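# Move the loaded cart into the server aisle

## Task

Get the loaded cart inside the closed aisle between the two rows of server cabinets, with nothing lost from the cart and every hard drive still sitting in its tote. At the end the aisle door is closed, both r1 and r2 are inside the aisle, and neither robot occupies the doorway. One or both robots may do the work. Release everything and back away at the finish. Neither robot may topple or be left leaning. After the scene settles, no arm, hand or head may touch anything, and no base may touch a movable object such as a part, box, cart, lid, drawer or the other robot.

## Robot and tools

Robots: r1 and r2 are identical Hello Robot Stretch 3 units. Each has a two-wheel differential base (0.33 m long, 0.34 m wide, round rear, turning about a point 0.05 m behind the front edge), a lift on a mast, an arm that telescopes out to the robot's right, a wrist (yaw, pitch, roll) and a five-finger hand. The base cannot strafe; to move the hand forward or back you drive the base. With arm in and wrist folded, a turn sweeps a 0.28 m radius circle; an unfolded level wrist reaches beyond it.

Frames: base frame has its origin on the floor between the drive wheels, x forward, y left, z up, metres. hand_pose is reported in it. The odometry frame is the base frame at scene start; base_odometry only counts wheel turns, so slip looks like travel. Each robot reports in its own frames, so relative placement of the two robots can only be judged from images, lidar_m, wrist_depth_mm and head_depth_mm.

move: one action. Top-level keys are r1, r2, cameras, blocking. Each robot key holds its own object; an omitted robot gets nothing new. Per robot: "base" with exactly one of translate_m (offset in metres from where the base last reported itself, forward positive, -3 to 3) or rotate_rad (in-place turn offset, left positive, -6.4 to 6.4); "joints" as absolute targets by name: lift_m 0 to 1.1, arm_m 0 to 0.52 (metres), wrist_yaw_rad -1.345 to 4.42 (0 along the arm, positive toward the front), wrist_pitch_rad -1.57 to 0.451 (0 level, negative tips fingers down, sags about 0.05 near level), wrist_roll_rad -2.911 to 2.918 (2.62 palm down, -0.52 palm up), head_pan_rad -3.953 to 1.73 (0 forward, positive left, -1.57 along the arm), head_tilt_rad -1.53 to 0.419 (negative down); hand_little, hand_ring, hand_middle, hand_index, hand_thumb_bend, hand_thumb_turn each -1 (closed) to +1 (open; thumb_turn +1 is beside the palm, -1 opposite the fingers); hand_force_limit -1 to 1 (about 0 to 10 N fingertip, 15 N for thumb) and hand_speed -0.96 to 1 are settings. Optional "speeds" (top speeds per key), "pace" ("default" or "max"), "contact_limits" (arm_m, translate_m, rotate_rad as motor_effort percent 1 to 100; lift_m as {"down":n,"up":n}), given only next to their own command. Or {"servos":"reboot"} alone to revive a servo that shut off. Default/max speeds: translate 0.12/0.30 m/s, rotate 0.76/1.90 rad/s, lift 0.11/0.15, arm 0.14/0.40; base is capped at 0.10 m/s and 0.63 rad/s unless lift_m < 0.30, arm_m < 0.03 and wrist_yaw_rad > 2.54. Any action ends by 14 s (time_out). blocking true (default) returns when all is at rest; false returns within ~0.5 s while motion continues, and a later move replaces only the targets it names. cameras: list of r1_/r2_ head_camera, nav_camera, wrist_camera, or "all"; [] for none.

wait(seconds 0 to 10, cameras): lets time pass; returns early when a running move comes to rest. stop(cameras): brakes all running motions; braked ones read "stopped" and may keep pressing. zoom_image(camera, region [x0,y0,x1,y1] pixels, at most 504 by 504): closer look at the latest image. show_instructions: shows the reference page (hand diagram). finished_scene(scene 1): ends the scene irreversibly.

Results: per robot, joint_positions, base_status and joint_status (done, moving, off_target, contact_stop, time_out, torque_fault, stopped), on_its_own (what it did unbidden; "held at" is the target), motor_effort with peak in brackets, base_tilt in degrees (forward/right positive, ~4 degree bias), turned_by_wheels and turned_by_imu (trust the IMU if they differ by >0.15), lidar_m (12 sectors of 30 degrees, 1st ahead, counter-clockwise; 4th left, 7th behind, 10th right; "-" nothing seen or under 0.15 m; plane 0.17 m above floor), wrist_depth_mm and head_depth_mm (7x7 grids of median depth), hand_stopped_by (little, ring, middle, index, thumb_bend, thumb_turn: moving/target/force/stalled/fault) and the *_load_n finger loads. A "move:" line sums up each robot sent motion. "as last shown" marks robots not named. Head camera images arrive rotated (turn clockwise a quarter to right them); nav camera images the other way. An uncommanded stop, or a refused call, cancels the remaining move/wait/finish calls in that reply.

Fingers: close gently at hand_speed -0.94 or lower; a motor only starts when its target changes; the hand fits objects about 0.035 to 0.065 m thick, handles down to 0.025 m.

Cautions: before folding the wrist (yaw toward 3.0) or unfolding, put lift_m 0.32 to 0.95, pitch -0.4, roll near 0. Keep pitch at -0.5 or lower when yaw is under -0.4. Base moves push without limit unless translate_m/rotate_rad contact limits are set; off_target means the wheels still push. Pushing on something rigid with the hand high, or driving while hooked to something fixed, can tip the robot; watch base_tilt. Robots pressing hard on each other (including gripping fingers) fails the run; the two robots' travel can differ by up to 2.5 cm per metre, which strains a shared load. Avoid slamming, hard hits, drops and torque faults from wrist or head jams. Finish with hands and heads clear and bases away from the cart and each other, door shut.

Each tool is called after "Request:" as name([rows], argument=value, ...), one row to a line, values as JSON.

Reference images:

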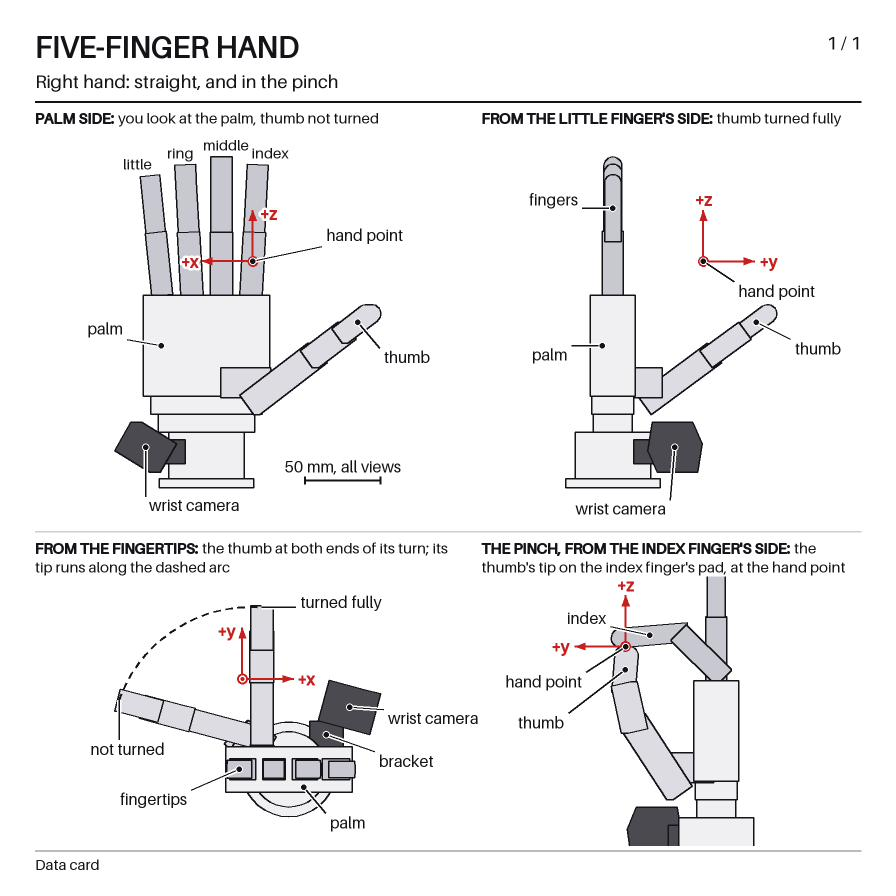

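## Session

Request:
move()

Scene clock: 0.00 s.
r1.base_odometry: x=+0.000 y=+0.000 heading=+0.000
r1.turned_by_wheels: +0.000
r1.turned_by_imu: +0.000
r1.base_tilt: forward=-0.2 right=-0.4
r1.lidar_m: 0.86 0.65 0.63 0.66 0.92 1.58 0.80 0.60 0.58 0.61 0.86 2.18
r1.head_depth_mm: 3177 2189 2123 2094 2031 1994 1901 / 1659 1632 1598 1553 1524 1506 1474 / 1314 1292 1286 1259 1225 1209 1197 / 1093 1081 1069 1046 1029 1017 1006 / 930 927 906 899 876 857 870 / 813 804 792 789 778 770 764 / 721 713 705 699 692 686 682
r1.base_status: not commanded
r1.joint_positions: lift_m=+0.460 arm_m=+0.000 wrist_yaw_rad=+2.918 wrist_pitch_rad=-0.382 wrist_roll_rad=+0.000 head_pan_rad=+0.000 head_tilt_rad=-0.001 hand_little=+1.000 hand_ring=+1.000 hand_middle=+1.000 hand_index=+1.000 hand_thumb_turn=+1.000 hand_thumb_bend=+1.000 hand_force_limit=+0.000 hand_speed=-0.800
r1.joint_status: not commanded
r1.measured_speeds: all 0
r1.hand_stopped_by: target,target,target,target,target,target
r1.little_load_n: 0.0
r1.ring_load_n: 0.0
r1.middle_load_n: 0.0
r1.index_load_n: 0.0
r1.thumb_bend_load_n: 0.0
r1.thumb_turn_load_n: 0.0
r1.motor_effort: left_wheel=+0.9 right_wheel=+1.6 lift_m=+24.0 arm_m=-0.8 wrist_yaw_rad=-2.1 wrist_pitch_rad=+7.5 wrist_roll_rad=+0.4 head_pan_rad=-0.9 head_tilt_rad=+6.2
r1.hand_pose: x=+0.0869 y=+0.0755 z=+0.5162 quat_wxyz=(-0.083, +0.302, +0.772, +0.553) (m; r1's base frame)
r1.wrist_depth_mm: 130 739 700 654 611 566 520 / 139 171 768 675 654 596 549 / 149 162 842 772 695 622 587 / 164 171 887 832 746 689 629 / - 182 99 173 786 742 679 / - - - 98 134 771 730 / - - - 72 82 78 97
r2.base_odometry: x=+0.000 y=+0.000 heading=+0.000
r2.turned_by_wheels: +0.000
r2.turned_by_imu: +0.000
r2.base_tilt: forward=+2.0 right=+1.3
r2.lidar_m: 2.14 3.56 2.87 1.43 1.16 1.14 1.25 1.56 1.54 2.26 1.82 1.80
r2.head_depth_mm: 3159 - 3389 3330 3304 2734 2081 / 3087 - 2466 2486 2494 2466 2103 / 3076 2676 2175 2136 2121 2085 2039 / 3080 2245 2193 2190 2188 2216 2098 / 3059 2704 2383 2386 2426 2435 2112 / 3077 - 2624 2674 2694 2668 2156 / 2990 3795 3905 3913 3855 3256 2164
r2.base_status: not commanded
r2.joint_positions: lift_m=+0.547 arm_m=+0.000 wrist_yaw_rad=+2.969 wrist_pitch_rad=-0.480 wrist_roll_rad=+0.000 head_pan_rad=+0.000 head_tilt_rad=-0.003 hand_little=+1.000 hand_ring=+1.000 hand_middle=+1.000 hand_index=+1.000 hand_thumb_turn=+1.000 hand_thumb_bend=+1.000 hand_force_limit=+0.000 hand_speed=-0.800
r2.joint_status: not commanded
r2.measured_speeds: all 0
r2.hand_stopped_by: target,target,target,target,target,target
r2.little_load_n: 0.0
r2.ring_load_n: 0.0
r2.middle_load_n: 0.0
r2.index_load_n: 0.0
r2.thumb_bend_load_n: 0.0
r2.thumb_turn_load_n: 0.0
r2.motor_effort: left_wheel=+0.4 right_wheel=+1.0 lift_m=+34.8 arm_m=+0.8 wrist_yaw_rad=-0.3 wrist_pitch_rad=+6.5 wrist_roll_rad=+1.0 head_pan_rad=+0.1 head_tilt_rad=+4.5
r2.hand_pose: x=+0.0739 y=+0.0716 z=+0.5804 quat_wxyz=(-0.090, +0.292, +0.804, +0.510) (m; r2's base frame)
r2.wrist_depth_mm: 135 143 - - - - - / - 153 - - - - - / - 166 - - - - - / - 185 - - - - - / - 206 95 113 - - - / - - 70 - 112 - - / - - - 64 73 - 78
pictures: r1_head_camera (sideways), r1_nav_camera (sideways), r1_wrist_camera, r2_head_camera (sideways), r2_nav_camera (sideways), r2_wrist_camera

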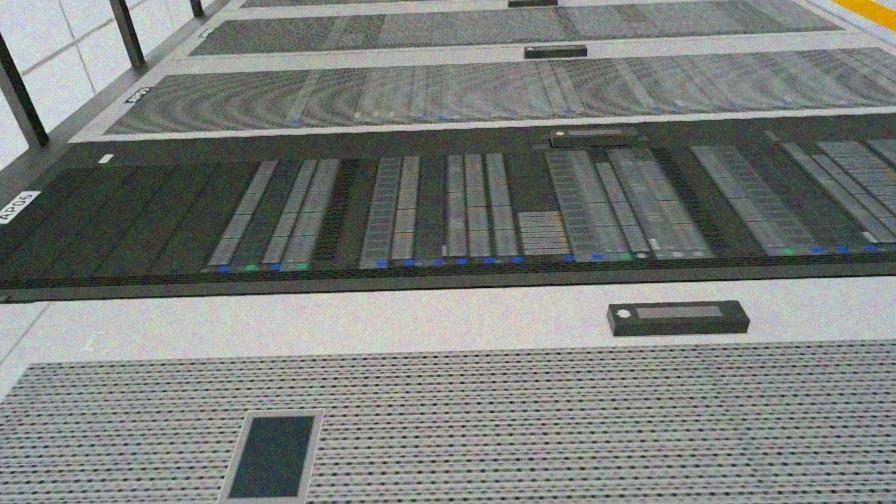

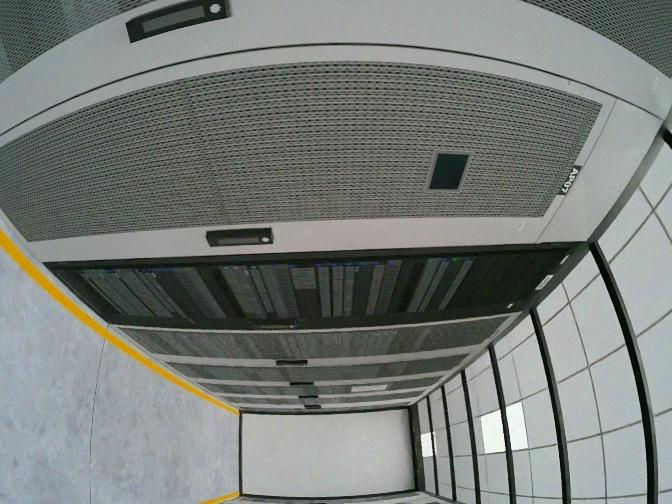

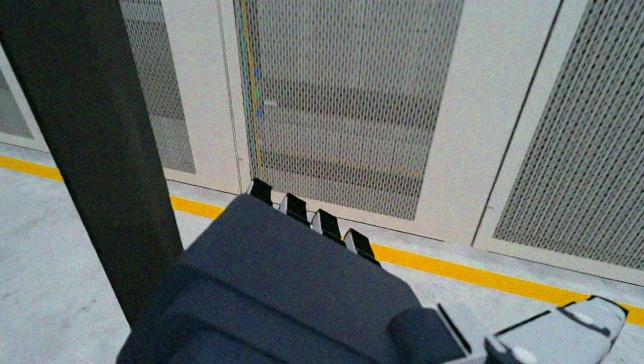

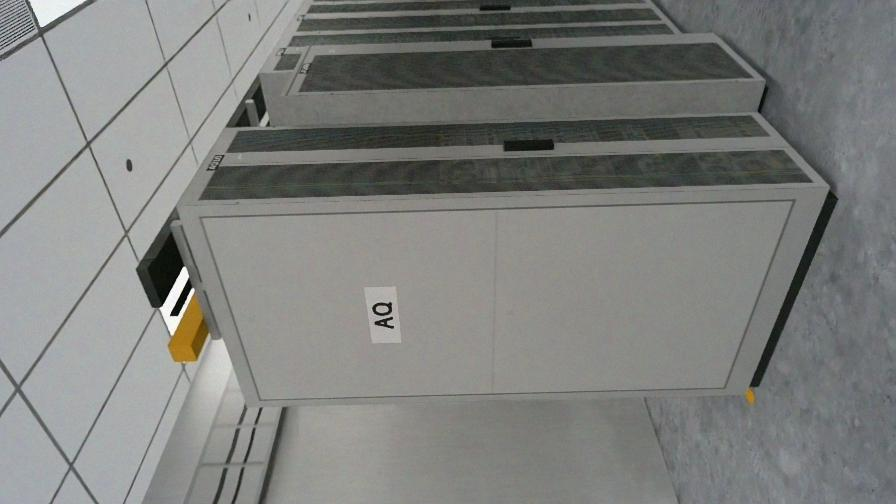

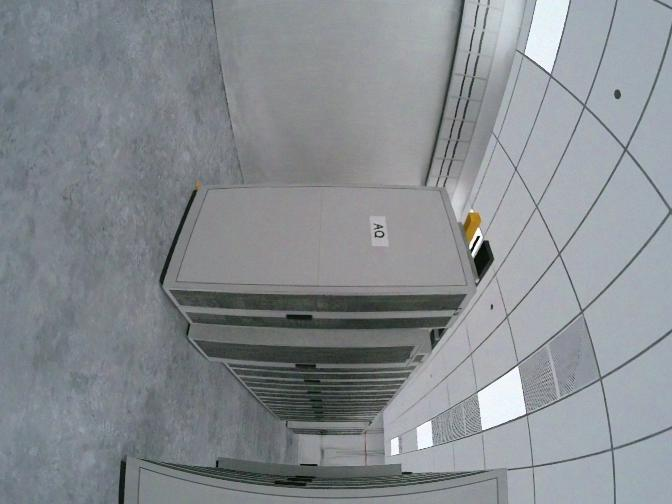

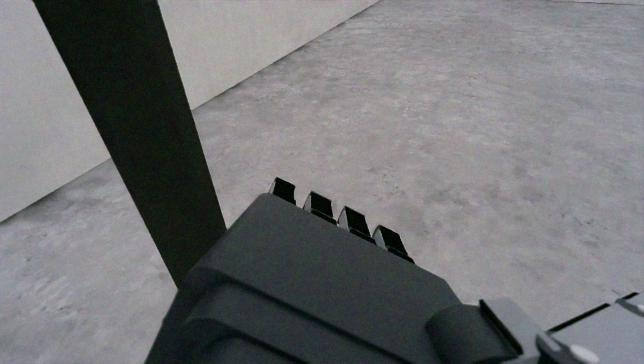

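Request:
move(r1={"joints":{"head_pan_rad":-1.5,"head_tilt_rad":-0.3}}, r2={"joints":{"head_pan_rad":-1.5,"head_tilt_rad":-0.3}}, cameras=["r1_nav_camera","r2_nav_camera","r1_head_camera","r2_head_camera"])

Request:
move(r1={"joints":{"head_pan_rad":-3.1,"head_tilt_rad":-0.3}}, r2={"joints":{"head_pan_rad":-3.1,"head_tilt_rad":-0.3}}, cameras=["r1_nav_camera","r2_nav_camera","r1_head_camera","r2_head_camera"])

Request:
move(r1={"joints":{"head_pan_rad":1.5,"head_tilt_rad":-0.3}}, r2={"joints":{"head_pan_rad":1.5,"head_tilt_rad":-0.3}}, cameras=["r1_nav_camera","r2_nav_camera","r1_head_camera","r2_head_camera"])

Scene clock: 2.47 s.
move: r1 done; r2 done
r1.base_odometry: x=+0.000 y=+0.000 heading=+0.000
r1.turned_by_wheels: +0.000
r1.turned_by_imu: +0.000
r1.base_tilt: forward=-0.1 right=-0.4
r1.lidar_m: 0.86 0.65 0.63 0.65 0.92 1.58 0.81 0.60 0.58 0.61 0.85 2.19
r1.head_depth_mm: 497 520 548 574 608 642 680 / 534 560 590 611 638 700 748 / 572 603 639 676 721 772 833 / 621 654 699 745 803 861 930 / 674 716 770 825 893 973 1063 / 741 793 853 930 1014 1110 1239 / 825 886 965 1056 1165 1305 1432
r1.base_status: not commanded
r1.joint_positions: lift_m=+0.460 arm_m=+0.000 wrist_yaw_rad=+2.918 wrist_pitch_rad=-0.382 wrist_roll_rad=+0.000 head_pan_rad=-1.507 head_tilt_rad=-0.301 hand_little=+1.000 hand_ring=+1.000 hand_middle=+1.000 hand_index=+1.000 hand_thumb_turn=+1.000 hand_thumb_bend=+1.000 hand_force_limit=+0.000 hand_speed=-0.800
r1.joint_status: all done
r1.measured_speeds: translate_m=+0.000 rotate_rad=+0.000 lift_m=+0.000 arm_m=+0.000 wrist_yaw_rad=+0.000 wrist_pitch_rad=+0.000 wrist_roll_rad=+0.000 head_pan_rad=+0.024 head_tilt_rad=+0.000
r1.hand_stopped_by: target,target,target,target,target,target
r1.little_load_n: 0.0
r1.ring_load_n: 0.0
r1.middle_load_n: 0.0
r1.index_load_n: 0.0
r1.thumb_bend_load_n: 0.0
r1.thumb_turn_load_n: 0.0
r1.motor_effort: left_wheel=+1.2(1.9) right_wheel=+1.3(1.7) lift_m=+22.3(23.5) arm_m=-1.3(1.5) wrist_yaw_rad=+0.0(2.2) wrist_pitch_rad=+7.6(8.4) wrist_roll_rad=+0.2(0.7) head_pan_rad=+2.5(6.3) head_tilt_rad=-0.9(3.2)
r1.hand_pose: x=+0.0869 y=+0.0755 z=+0.5162 quat_wxyz=(-0.083, +0.302, +0.772, +0.553) (m; r1's base frame)
r1.wrist_depth_mm: 130 719 710 645 591 561 527 / 138 171 741 700 632 577 548 / 149 163 824 762 694 645 588 / 163 172 913 837 757 713 647 / - 182 99 174 817 754 700 / - - - 98 133 776 731 / - - - 72 82 78 97
r2.base_odometry: x=+0.000 y=+0.000 heading=+0.000
r2.turned_by_wheels: +0.000
r2.turned_by_imu: +0.000
r2.base_tilt: forward=+1.9 right=+1.3
r2.lidar_m: 2.14 3.53 2.87 1.42 1.16 1.15 1.25 1.57 1.54 2.26 1.82 1.80
r2.head_depth_mm: - - - 3356 2613 1881 1458 / - - - 3760 2648 1892 1459 / 2821 2894 3072 3256 2641 1886 1460 / 2414 2542 2680 2813 2686 1880 1455 / 2163 2267 2345 2468 2508 1920 1476 / 1968 2016 2094 2186 2287 1892 1478 / 1783 1849 1894 1971 2038 1912 1494
r2.base_status: not commanded
r2.joint_positions: lift_m=+0.547 arm_m=+0.000 wrist_yaw_rad=+2.969 wrist_pitch_rad=-0.480 wrist_roll_rad=+0.000 head_pan_rad=-1.518 head_tilt_rad=-0.298 hand_little=+1.000 hand_ring=+1.000 hand_middle=+1.000 hand_index=+1.000 hand_thumb_turn=+1.000 hand_thumb_bend=+1.000 hand_force_limit=+0.000 hand_speed=-0.800
r2.joint_status: all done
r2.measured_speeds: all 0
r2.hand_stopped_by: target,target,target,target,target,target
r2.little_load_n: 0.0
r2.ring_load_n: 0.0
r2.middle_load_n: 0.0
r2.index_load_n: 0.0
r2.thumb_bend_load_n: 0.0
r2.thumb_turn_load_n: 0.0
r2.motor_effort: left_wheel=+0.0(0.9) right_wheel=+0.8(1.4) lift_m=+37.2(37.5) arm_m=+1.8(2.0) wrist_yaw_rad=-0.2(0.8) wrist_pitch_rad=+6.5(6.7) wrist_roll_rad=+0.8(1.2) head_pan_rad=+2.0(6.5) head_tilt_rad=-2.3(5.2)
r2.hand_pose: x=+0.0739 y=+0.0716 z=+0.5804 quat_wxyz=(-0.090, +0.292, +0.804, +0.510) (m; r2's base frame)
r2.wrist_depth_mm: 135 142 - - - - - / - 153 - - - - - / - 166 - - - - - / - 184 - - - - - / - 206 95 113 - - - / - - 70 - 112 - - / - - - 64 73 - 78
pictures: r1_head_camera (sideways), r1_nav_camera (sideways), r2_head_camera (sideways), r2_nav_camera (sideways)
camera_calibration:
r1_head_camera: T_world_to_cam=[[0.018283, 0.285957, -0.958068, 1.26513], [0.99579, 0.080878, 0.0431428, -0.0638079], [0.0898236, -0.954823, -0.283274, 0.321718], [0, 0, 0, 1]] pos_world=[0.0115111, -0.0494282, 1.30597]
r1_nav_camera: T_world_to_cam=[[-0.029596, -0.279117, 0.959801, -1.20707], [-0.992877, -0.102655, -0.0604686, 0.138829], [0.115406, -0.954754, -0.274091, 0.310755], [0, 0, 0, 1]] pos_world=[0.0662527, -0.0259666, 1.25211]
r2_head_camera: T_world_to_cam=[[0.0175069, 0.2697, -0.962785, 1.26546], [0.998781, 0.0397345, 0.0292921, -0.0397812], [0.0461558, -0.962124, -0.268676, 0.309187], [0, 0, 0, 1]] pos_world=[0.00330762, -0.0422385, 1.3026]
r2_nav_camera: T_world_to_cam=[[0.0250103, -0.265881, 0.963681, -1.21141], [-0.998386, -0.0558161, 0.0105113, 0.0431707], [0.0509942, -0.962389, -0.266847, 0.30647], [0, 0, 0, 1]] pos_world=[0.0577706, -0.0247384, 1.24874]

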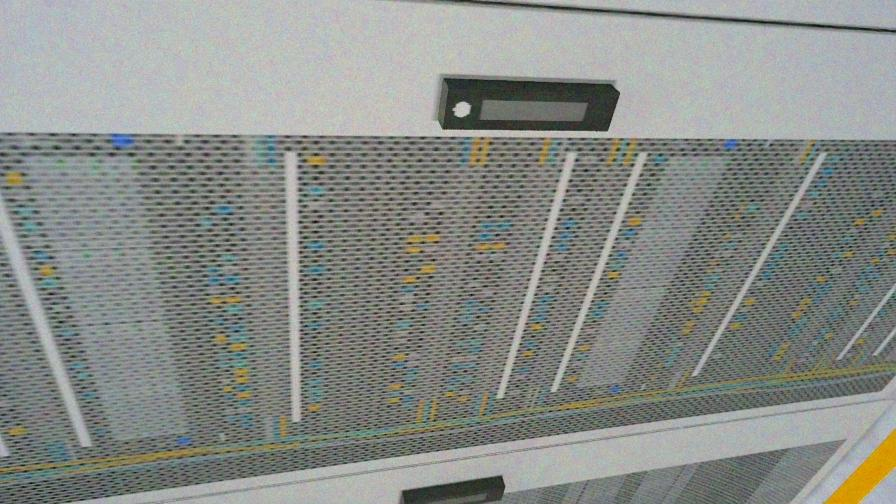

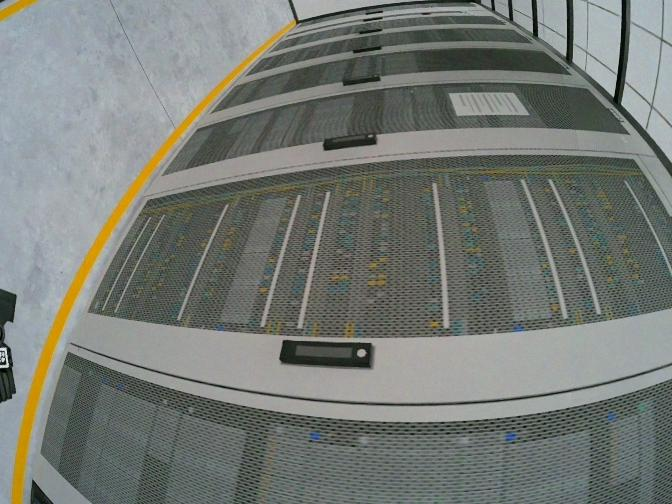

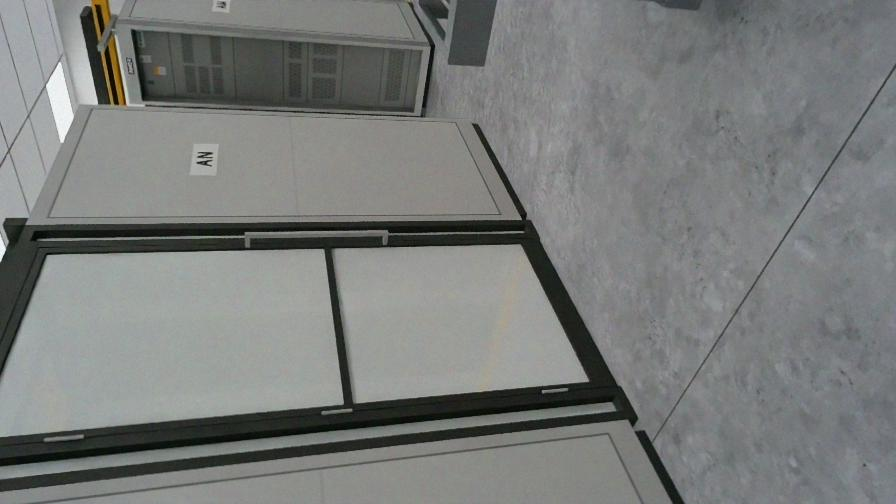

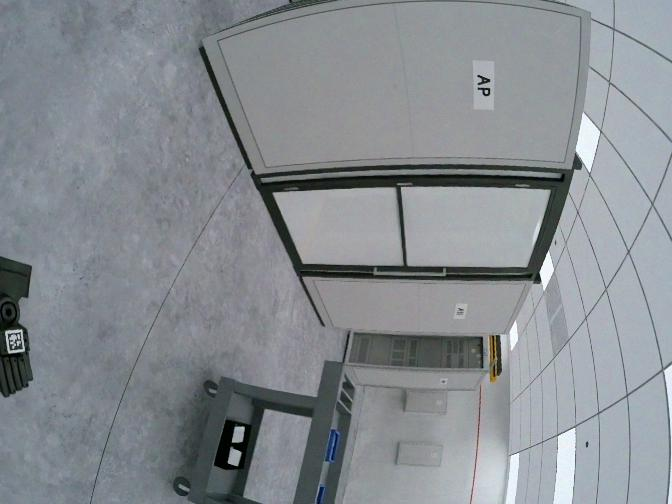

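Scene clock: 4.67 s.
move: r1 done; r2 done
r1.base_odometry: x=+0.000 y=+0.000 heading=+0.000
r1.turned_by_wheels: +0.000
r1.turned_by_imu: +0.000
r1.base_tilt: forward=-0.2 right=-0.4
r1.lidar_m: 0.86 0.64 0.63 0.65 0.92 1.57 0.81 0.60 0.58 0.61 0.86 2.19
r1.head_depth_mm: 1345 1413 1474 1563 1639 1756 1492 / 1191 1259 1341 1438 1543 1651 1493 / 999 1050 1094 1164 1221 1291 1361 / 856 892 930 966 1023 1072 1126 / 751 773 806 838 874 912 947 / 666 687 711 735 762 789 819 / 599 616 636 655 674 698 726
r1.base_status: not commanded
r1.joint_positions: lift_m=+0.460 arm_m=+0.000 wrist_yaw_rad=+2.918 wrist_pitch_rad=-0.382 wrist_roll_rad=+0.000 head_pan_rad=-3.107 head_tilt_rad=-0.301 hand_little=+1.000 hand_ring=+1.000 hand_middle=+1.000 hand_index=+1.000 hand_thumb_turn=+1.000 hand_thumb_bend=+1.000 hand_force_limit=+0.000 hand_speed=-0.800
r1.joint_status: all done
r1.measured_speeds: translate_m=+0.000 rotate_rad=+0.000 lift_m=+0.000 arm_m=+0.000 wrist_yaw_rad=+0.000 wrist_pitch_rad=+0.000 wrist_roll_rad=+0.000 head_pan_rad=+0.024 head_tilt_rad=+0.000
r1.hand_stopped_by: target,target,target,target,target,target
r1.little_load_n: 0.0
r1.ring_load_n: 0.0
r1.middle_load_n: 0.0
r1.index_load_n: 0.0
r1.thumb_bend_load_n: 0.0
r1.thumb_turn_load_n: 0.0
r1.motor_effort: left_wheel=+1.1(2.2) right_wheel=+0.6(1.7) lift_m=+22.5(22.8) arm_m=-1.6(1.9) wrist_yaw_rad=-0.4(2.3) wrist_pitch_rad=+7.8(8.2) wrist_roll_rad=-0.1(0.5) head_pan_rad=+2.5(4.7) head_tilt_rad=-0.1(3.3)
r1.hand_pose: x=+0.0869 y=+0.0755 z=+0.5162 quat_wxyz=(-0.083, +0.302, +0.772, +0.553) (m; r1's base frame)
r1.wrist_depth_mm: 129 764 695 648 598 556 522 / 138 169 755 696 630 594 553 / 150 162 827 756 711 638 588 / 164 170 872 826 758 698 641 / - 182 99 174 801 725 701 / - - - 98 133 755 722 / - - - 72 83 78 97
r2.base_odometry: x=+0.000 y=+0.000 heading=+0.000
r2.turned_by_wheels: +0.000
r2.turned_by_imu: +0.000
r2.base_tilt: forward=+1.9 right=+1.2
r2.lidar_m: 2.14 3.56 2.86 1.43 1.15 1.15 1.26 1.56 1.54 2.26 1.82 1.81
r2.head_depth_mm: 993 1041 1093 1144 1207 1276 1332 / 1065 1117 1171 1235 1307 1387 1415 / 1137 1193 1269 1345 1427 1521 1465 / 1135 1204 1273 1356 1447 1560 1466 / 1216 1291 1379 1475 1596 1712 1485 / 1340 1426 1539 1784 1959 1909 1481 / 1584 1654 1742 2071 2254 1924 1478
r2.base_status: not commanded
r2.joint_positions: lift_m=+0.547 arm_m=+0.000 wrist_yaw_rad=+2.969 wrist_pitch_rad=-0.480 wrist_roll_rad=+0.000 head_pan_rad=-3.123 head_tilt_rad=-0.299 hand_little=+1.000 hand_ring=+1.000 hand_middle=+1.000 hand_index=+1.000 hand_thumb_turn=+1.000 hand_thumb_bend=+1.000 hand_force_limit=+0.000 hand_speed=-0.800
r2.joint_status: all done
r2.measured_speeds: translate_m=+0.000 rotate_rad=+0.000 lift_m=+0.000 arm_m=+0.000 wrist_yaw_rad=+0.000 wrist_pitch_rad=+0.000 wrist_roll_rad=+0.000 head_pan_rad=+0.024 head_tilt_rad=+0.000
r2.hand_stopped_by: target,target,target,target,target,target
r2.little_load_n: 0.0
r2.ring_load_n: 0.0
r2.middle_load_n: 0.0
r2.index_load_n: 0.0
r2.thumb_bend_load_n: 0.0
r2.thumb_turn_load_n: 0.0
r2.motor_effort: left_wheel=+0.4(0.9) right_wheel=+1.0(1.2) lift_m=+39.3(39.6) arm_m=+2.6(2.8) wrist_yaw_rad=-0.1(1.1) wrist_pitch_rad=+6.5(6.7) wrist_roll_rad=+0.9(1.2) head_pan_rad=+3.6(4.7) head_tilt_rad=-3.1(4.7)
r2.hand_pose: x=+0.0739 y=+0.0716 z=+0.5804 quat_wxyz=(-0.090, +0.292, +0.804, +0.510) (m; r2's base frame)
r2.wrist_depth_mm: 135 142 - - - - - / - 153 - - - - - / - 166 - - - - - / - 184 - - - - - / - 206 95 113 - - - / - - 70 - 112 - - / - - - 64 73 - 78
pictures: r1_head_camera (sideways), r1_nav_camera (sideways), r2_head_camera (sideways), r2_nav_camera (sideways)
camera_calibration:
r1_head_camera: T_world_to_cam=[[0.285302, -0.0265762, -0.958069, 1.2635], [0.0518959, -0.997721, 0.0431301, -0.0581061], [-0.957032, -0.062025, -0.283273, 0.3281], [0, 0, 0, 1]] pos_world=[-0.0434614, -0.0040443, 1.30597]
r1_nav_camera: T_world_to_cam=[[-0.278153, 0.0376824, 0.959797, -1.20555], [-0.073779, 0.99544, -0.0604632, 0.133177], [-0.957699, -0.0876309, -0.274104, 0.317331], [0, 0, 0, 1]] pos_world=[-0.0215927, -0.0593344, 1.25211]
r2_head_camera: T_world_to_cam=[[0.27021, -0.0267234, -0.96243, 1.26342], [0.00523128, -0.999559, 0.0292231, -0.0336175], [-0.962787, -0.0129311, -0.269951, 0.316992], [0, 0, 0, 1]] pos_world=[-0.0360164, 0.00425926, 1.30251]
r2_nav_camera: T_world_to_cam=[[-0.267806, -0.0158137, 0.963343, -1.20922], [-0.0212533, 0.999719, 0.0105025, 0.0371749], [-0.963238, -0.0176615, -0.268067, 0.314259], [0, 0, 0, 1]] pos_world=[-0.0203388, -0.0507363, 1.24874]

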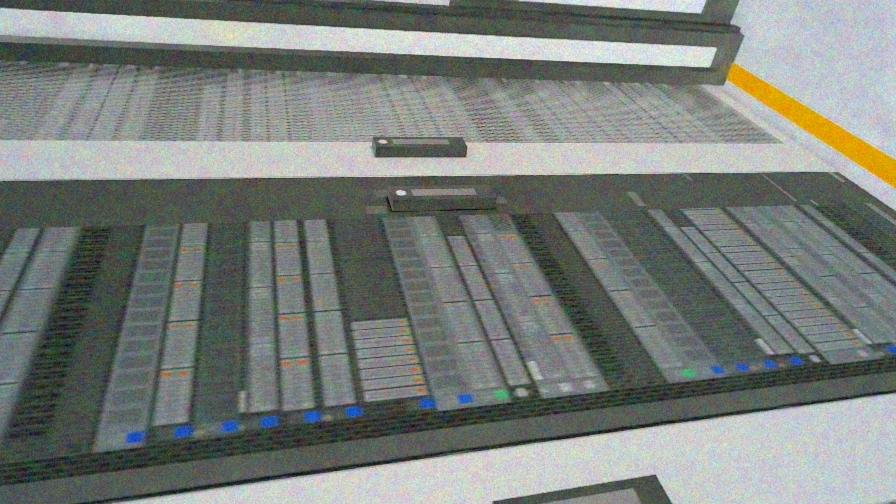

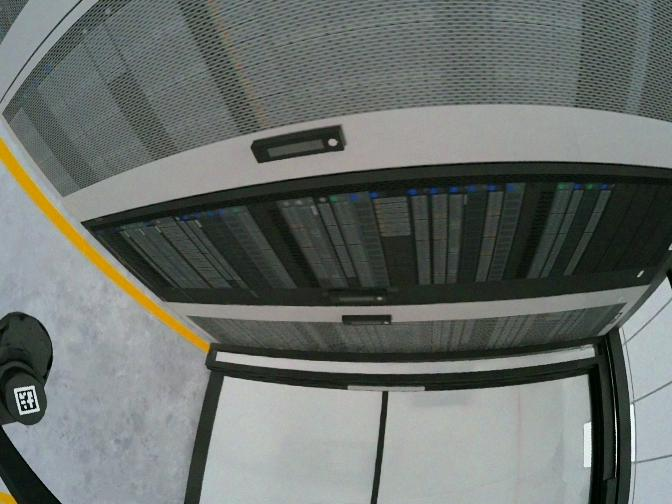

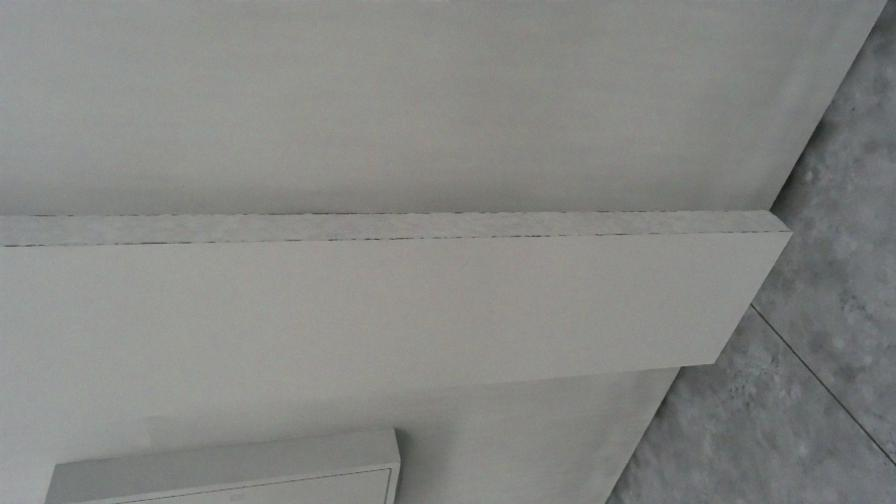

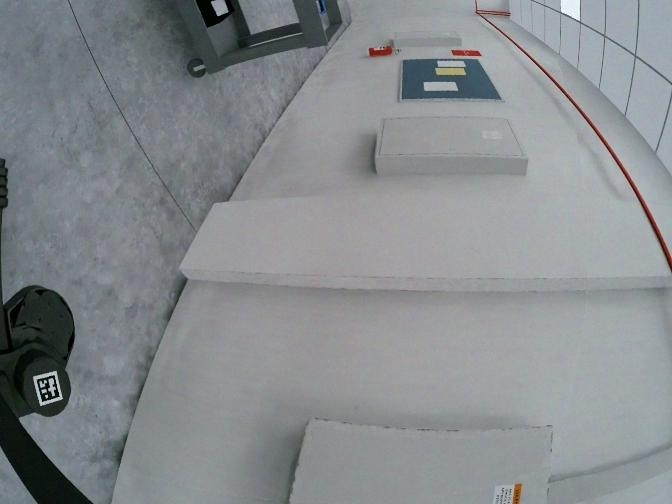

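Scene clock: 8.10 s.
move: r1 done; r2 done
r1.base_odometry: x=+0.000 y=+0.000 heading=+0.000
r1.turned_by_wheels: +0.000
r1.turned_by_imu: +0.000
r1.base_tilt: forward=-0.2 right=-0.4
r1.lidar_m: 0.86 0.65 0.63 0.66 0.92 1.58 0.80 0.60 0.58 0.61 0.86 2.19
r1.head_depth_mm: 506 529 556 587 621 656 701 / 533 561 592 625 662 708 757 / 565 594 628 667 714 762 820 / 601 634 673 718 770 831 897 / 641 679 726 774 834 910 993 / 687 733 786 848 920 1005 1107 / 740 796 855 931 1016 1119 1244
r1.base_status: not commanded
r1.joint_positions: lift_m=+0.460 arm_m=+0.000 wrist_yaw_rad=+2.918 wrist_pitch_rad=-0.382 wrist_roll_rad=+0.000 head_pan_rad=+1.507 head_tilt_rad=-0.301 hand_little=+1.000 hand_ring=+1.000 hand_middle=+1.000 hand_index=+1.000 hand_thumb_turn=+1.000 hand_thumb_bend=+1.000 hand_force_limit=+0.000 hand_speed=-0.800
r1.joint_status: all done
r1.measured_speeds: translate_m=+0.000 rotate_rad=+0.000 lift_m=+0.000 arm_m=+0.000 wrist_yaw_rad=+0.000 wrist_pitch_rad=+0.000 wrist_roll_rad=+0.000 head_pan_rad=-0.024 head_tilt_rad=+0.000
r1.hand_stopped_by: target,target,target,target,target,target
r1.little_load_n: 0.0
r1.ring_load_n: 0.0
r1.middle_load_n: 0.0
r1.index_load_n: 0.0
r1.thumb_bend_load_n: 0.0
r1.thumb_turn_load_n: 0.0
r1.motor_effort: left_wheel=+1.7(2.1) right_wheel=+0.9(1.6) lift_m=+22.5(22.9) arm_m=-2.1(2.5) wrist_yaw_rad=+0.7(2.1) wrist_pitch_rad=+7.4(8.6) wrist_roll_rad=+0.3(0.6) head_pan_rad=-1.4(5.8) head_tilt_rad=+2.0(4.2)
r1.hand_pose: x=+0.0869 y=+0.0755 z=+0.5162 quat_wxyz=(-0.083, +0.302, +0.772, +0.553) (m; r1's base frame)
r1.wrist_depth_mm: 130 740 695 644 598 563 527 / 139 171 776 685 637 599 550 / 149 163 838 757 690 647 596 / 164 172 856 817 766 681 625 / - 182 99 173 811 737 689 / - - - 98 133 777 725 / - - - 72 82 78 97
r2.base_odometry: x=+0.000 y=+0.000 heading=+0.000
r2.turned_by_wheels: +0.000
r2.turned_by_imu: +0.000
r2.base_tilt: forward=+1.9 right=+1.3
r2.lidar_m: 2.14 3.53 2.86 1.43 1.15 1.14 1.25 1.56 1.55 2.26 1.81 1.81
r2.head_depth_mm: 2946 3092 3257 3400 2643 1866 1455 / 2509 2675 2883 3123 2612 1860 1462 / 2078 2187 2311 2466 2502 1878 1471 / 1762 1836 1930 2035 2165 1897 1460 / 1526 1586 1656 1735 1814 1814 1473 / 1349 1402 1442 1509 1577 1651 1478 / 1214 1251 1295 1340 1396 1449 1428
r2.base_status: not commanded
r2.joint_positions: lift_m=+0.547 arm_m=+0.000 wrist_yaw_rad=+2.969 wrist_pitch_rad=-0.480 wrist_roll_rad=+0.000 head_pan_rad=+1.527 head_tilt_rad=-0.300 hand_little=+1.000 hand_ring=+1.000 hand_middle=+1.000 hand_index=+1.000 hand_thumb_turn=+1.000 hand_thumb_bend=+1.000 hand_force_limit=+0.000 hand_speed=-0.800
r2.joint_status: all done
r2.measured_speeds: translate_m=+0.000 rotate_rad=+0.000 lift_m=+0.000 arm_m=+0.000 wrist_yaw_rad=+0.000 wrist_pitch_rad=+0.000 wrist_roll_rad=+0.000 head_pan_rad=-0.024 head_tilt_rad=+0.000
r2.hand_stopped_by: target,target,target,target,target,target
r2.little_load_n: 0.0
r2.ring_load_n: 0.0
r2.middle_load_n: 0.0
r2.index_load_n: 0.5
r2.thumb_bend_load_n: 0.0
r2.thumb_turn_load_n: 0.0
r2.motor_effort: left_wheel=-0.2(1.0) right_wheel=+0.6(1.6) lift_m=+39.6(40.1) arm_m=+3.7(3.9) wrist_yaw_rad=-0.1(0.8) wrist_pitch_rad=+6.6(6.7) wrist_roll_rad=+1.1(1.3) head_pan_rad=-2.0(8.6) head_tilt_rad=-2.5(4.3)
r2.hand_pose: x=+0.0739 y=+0.0716 z=+0.5804 quat_wxyz=(-0.090, +0.292, +0.804, +0.510) (m; r2's base frame)
r2.wrist_depth_mm: 135 142 - - - - - / - 153 - - - - - / - 165 - - - - - / - 185 - - - - - / - 206 95 113 - - - / - - 70 - 112 - - / - - - 64 73 - 79
pictures: r1_head_camera (sideways), r1_nav_camera (sideways), r2_head_camera (sideways), r2_nav_camera (sideways)
camera_calibration:
r1_head_camera: T_world_to_cam=[[-0.0543491, -0.281343, -0.958067, 1.26556], [-0.998012, 0.0459597, 0.0431187, -0.0517008], [0.0319013, 0.958506, -0.283282, 0.322103], [0, 0, 0, 1]] pos_world=[0.00690854, 0.0496946, 1.30597]
r1_nav_camera: T_world_to_cam=[[0.0647126, 0.273132, 0.959797, -1.20762], [0.997883, -0.0238823, -0.0604842, 0.126668], [0.00640199, 0.96168, -0.274099, 0.311489], [0, 0, 0, 1]] pos_world=[-0.0502459, 0.0333131, 1.25211]
r2_head_camera: T_world_to_cam=[[-0.0433229, -0.268571, -0.962285, 1.26516], [-0.997987, 0.056293, 0.029219, -0.0275385], [0.0463226, 0.961614, -0.270469, 0.311506], [0, 0, 0, 1]] pos_world=[0.0128978, 0.0417877, 1.30251]
r2_nav_camera: T_world_to_cam=[[0.000678051, 0.268854, 0.963181, -1.21066], [0.999138, -0.0401528, 0.0105046, 0.0310125], [0.0414986, 0.962344, -0.26865, 0.308907], [0, 0, 0, 1]] pos_world=[-0.0429841, 0.0294607, 1.24874]

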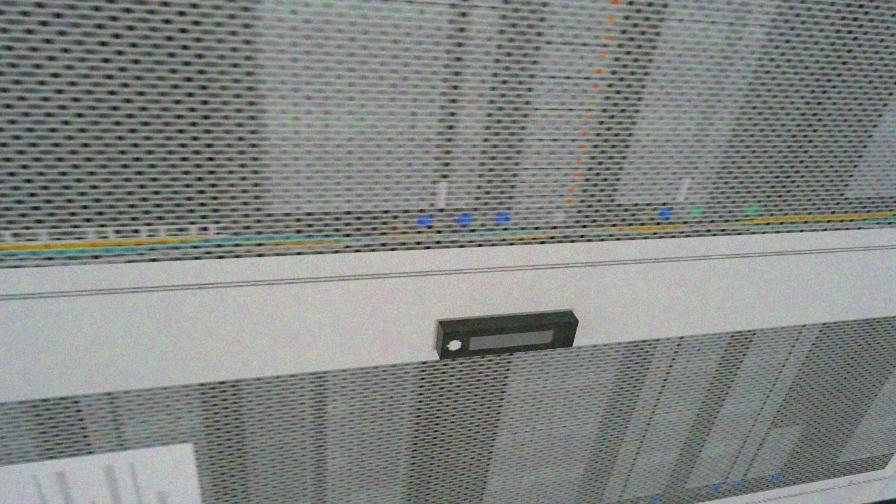

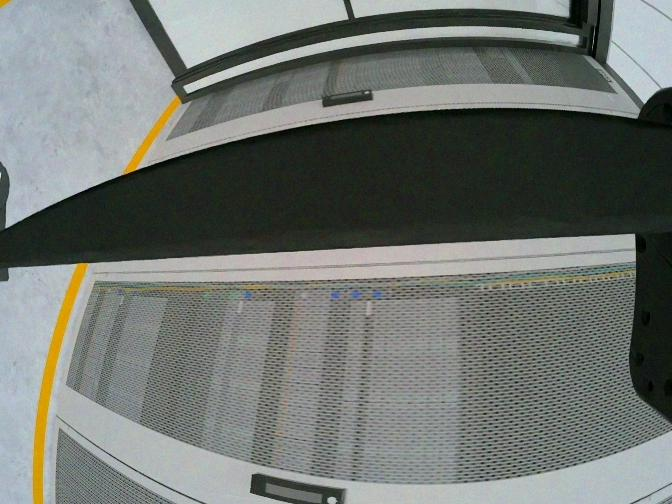

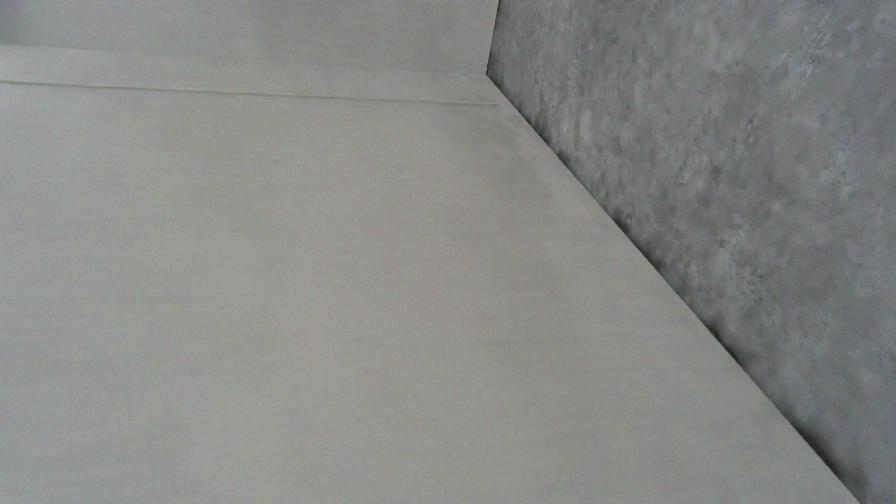

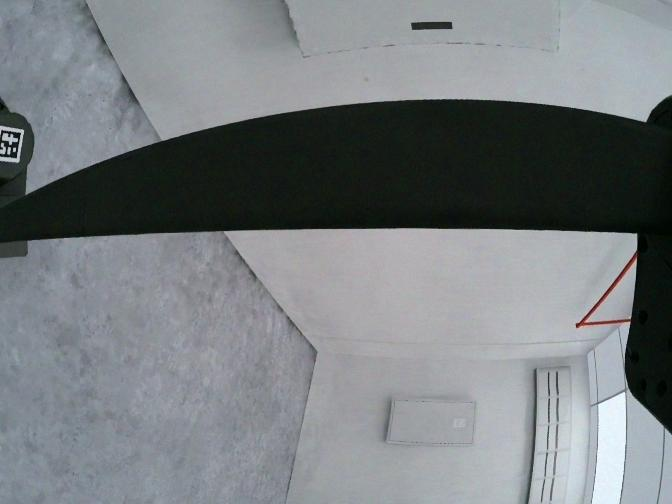

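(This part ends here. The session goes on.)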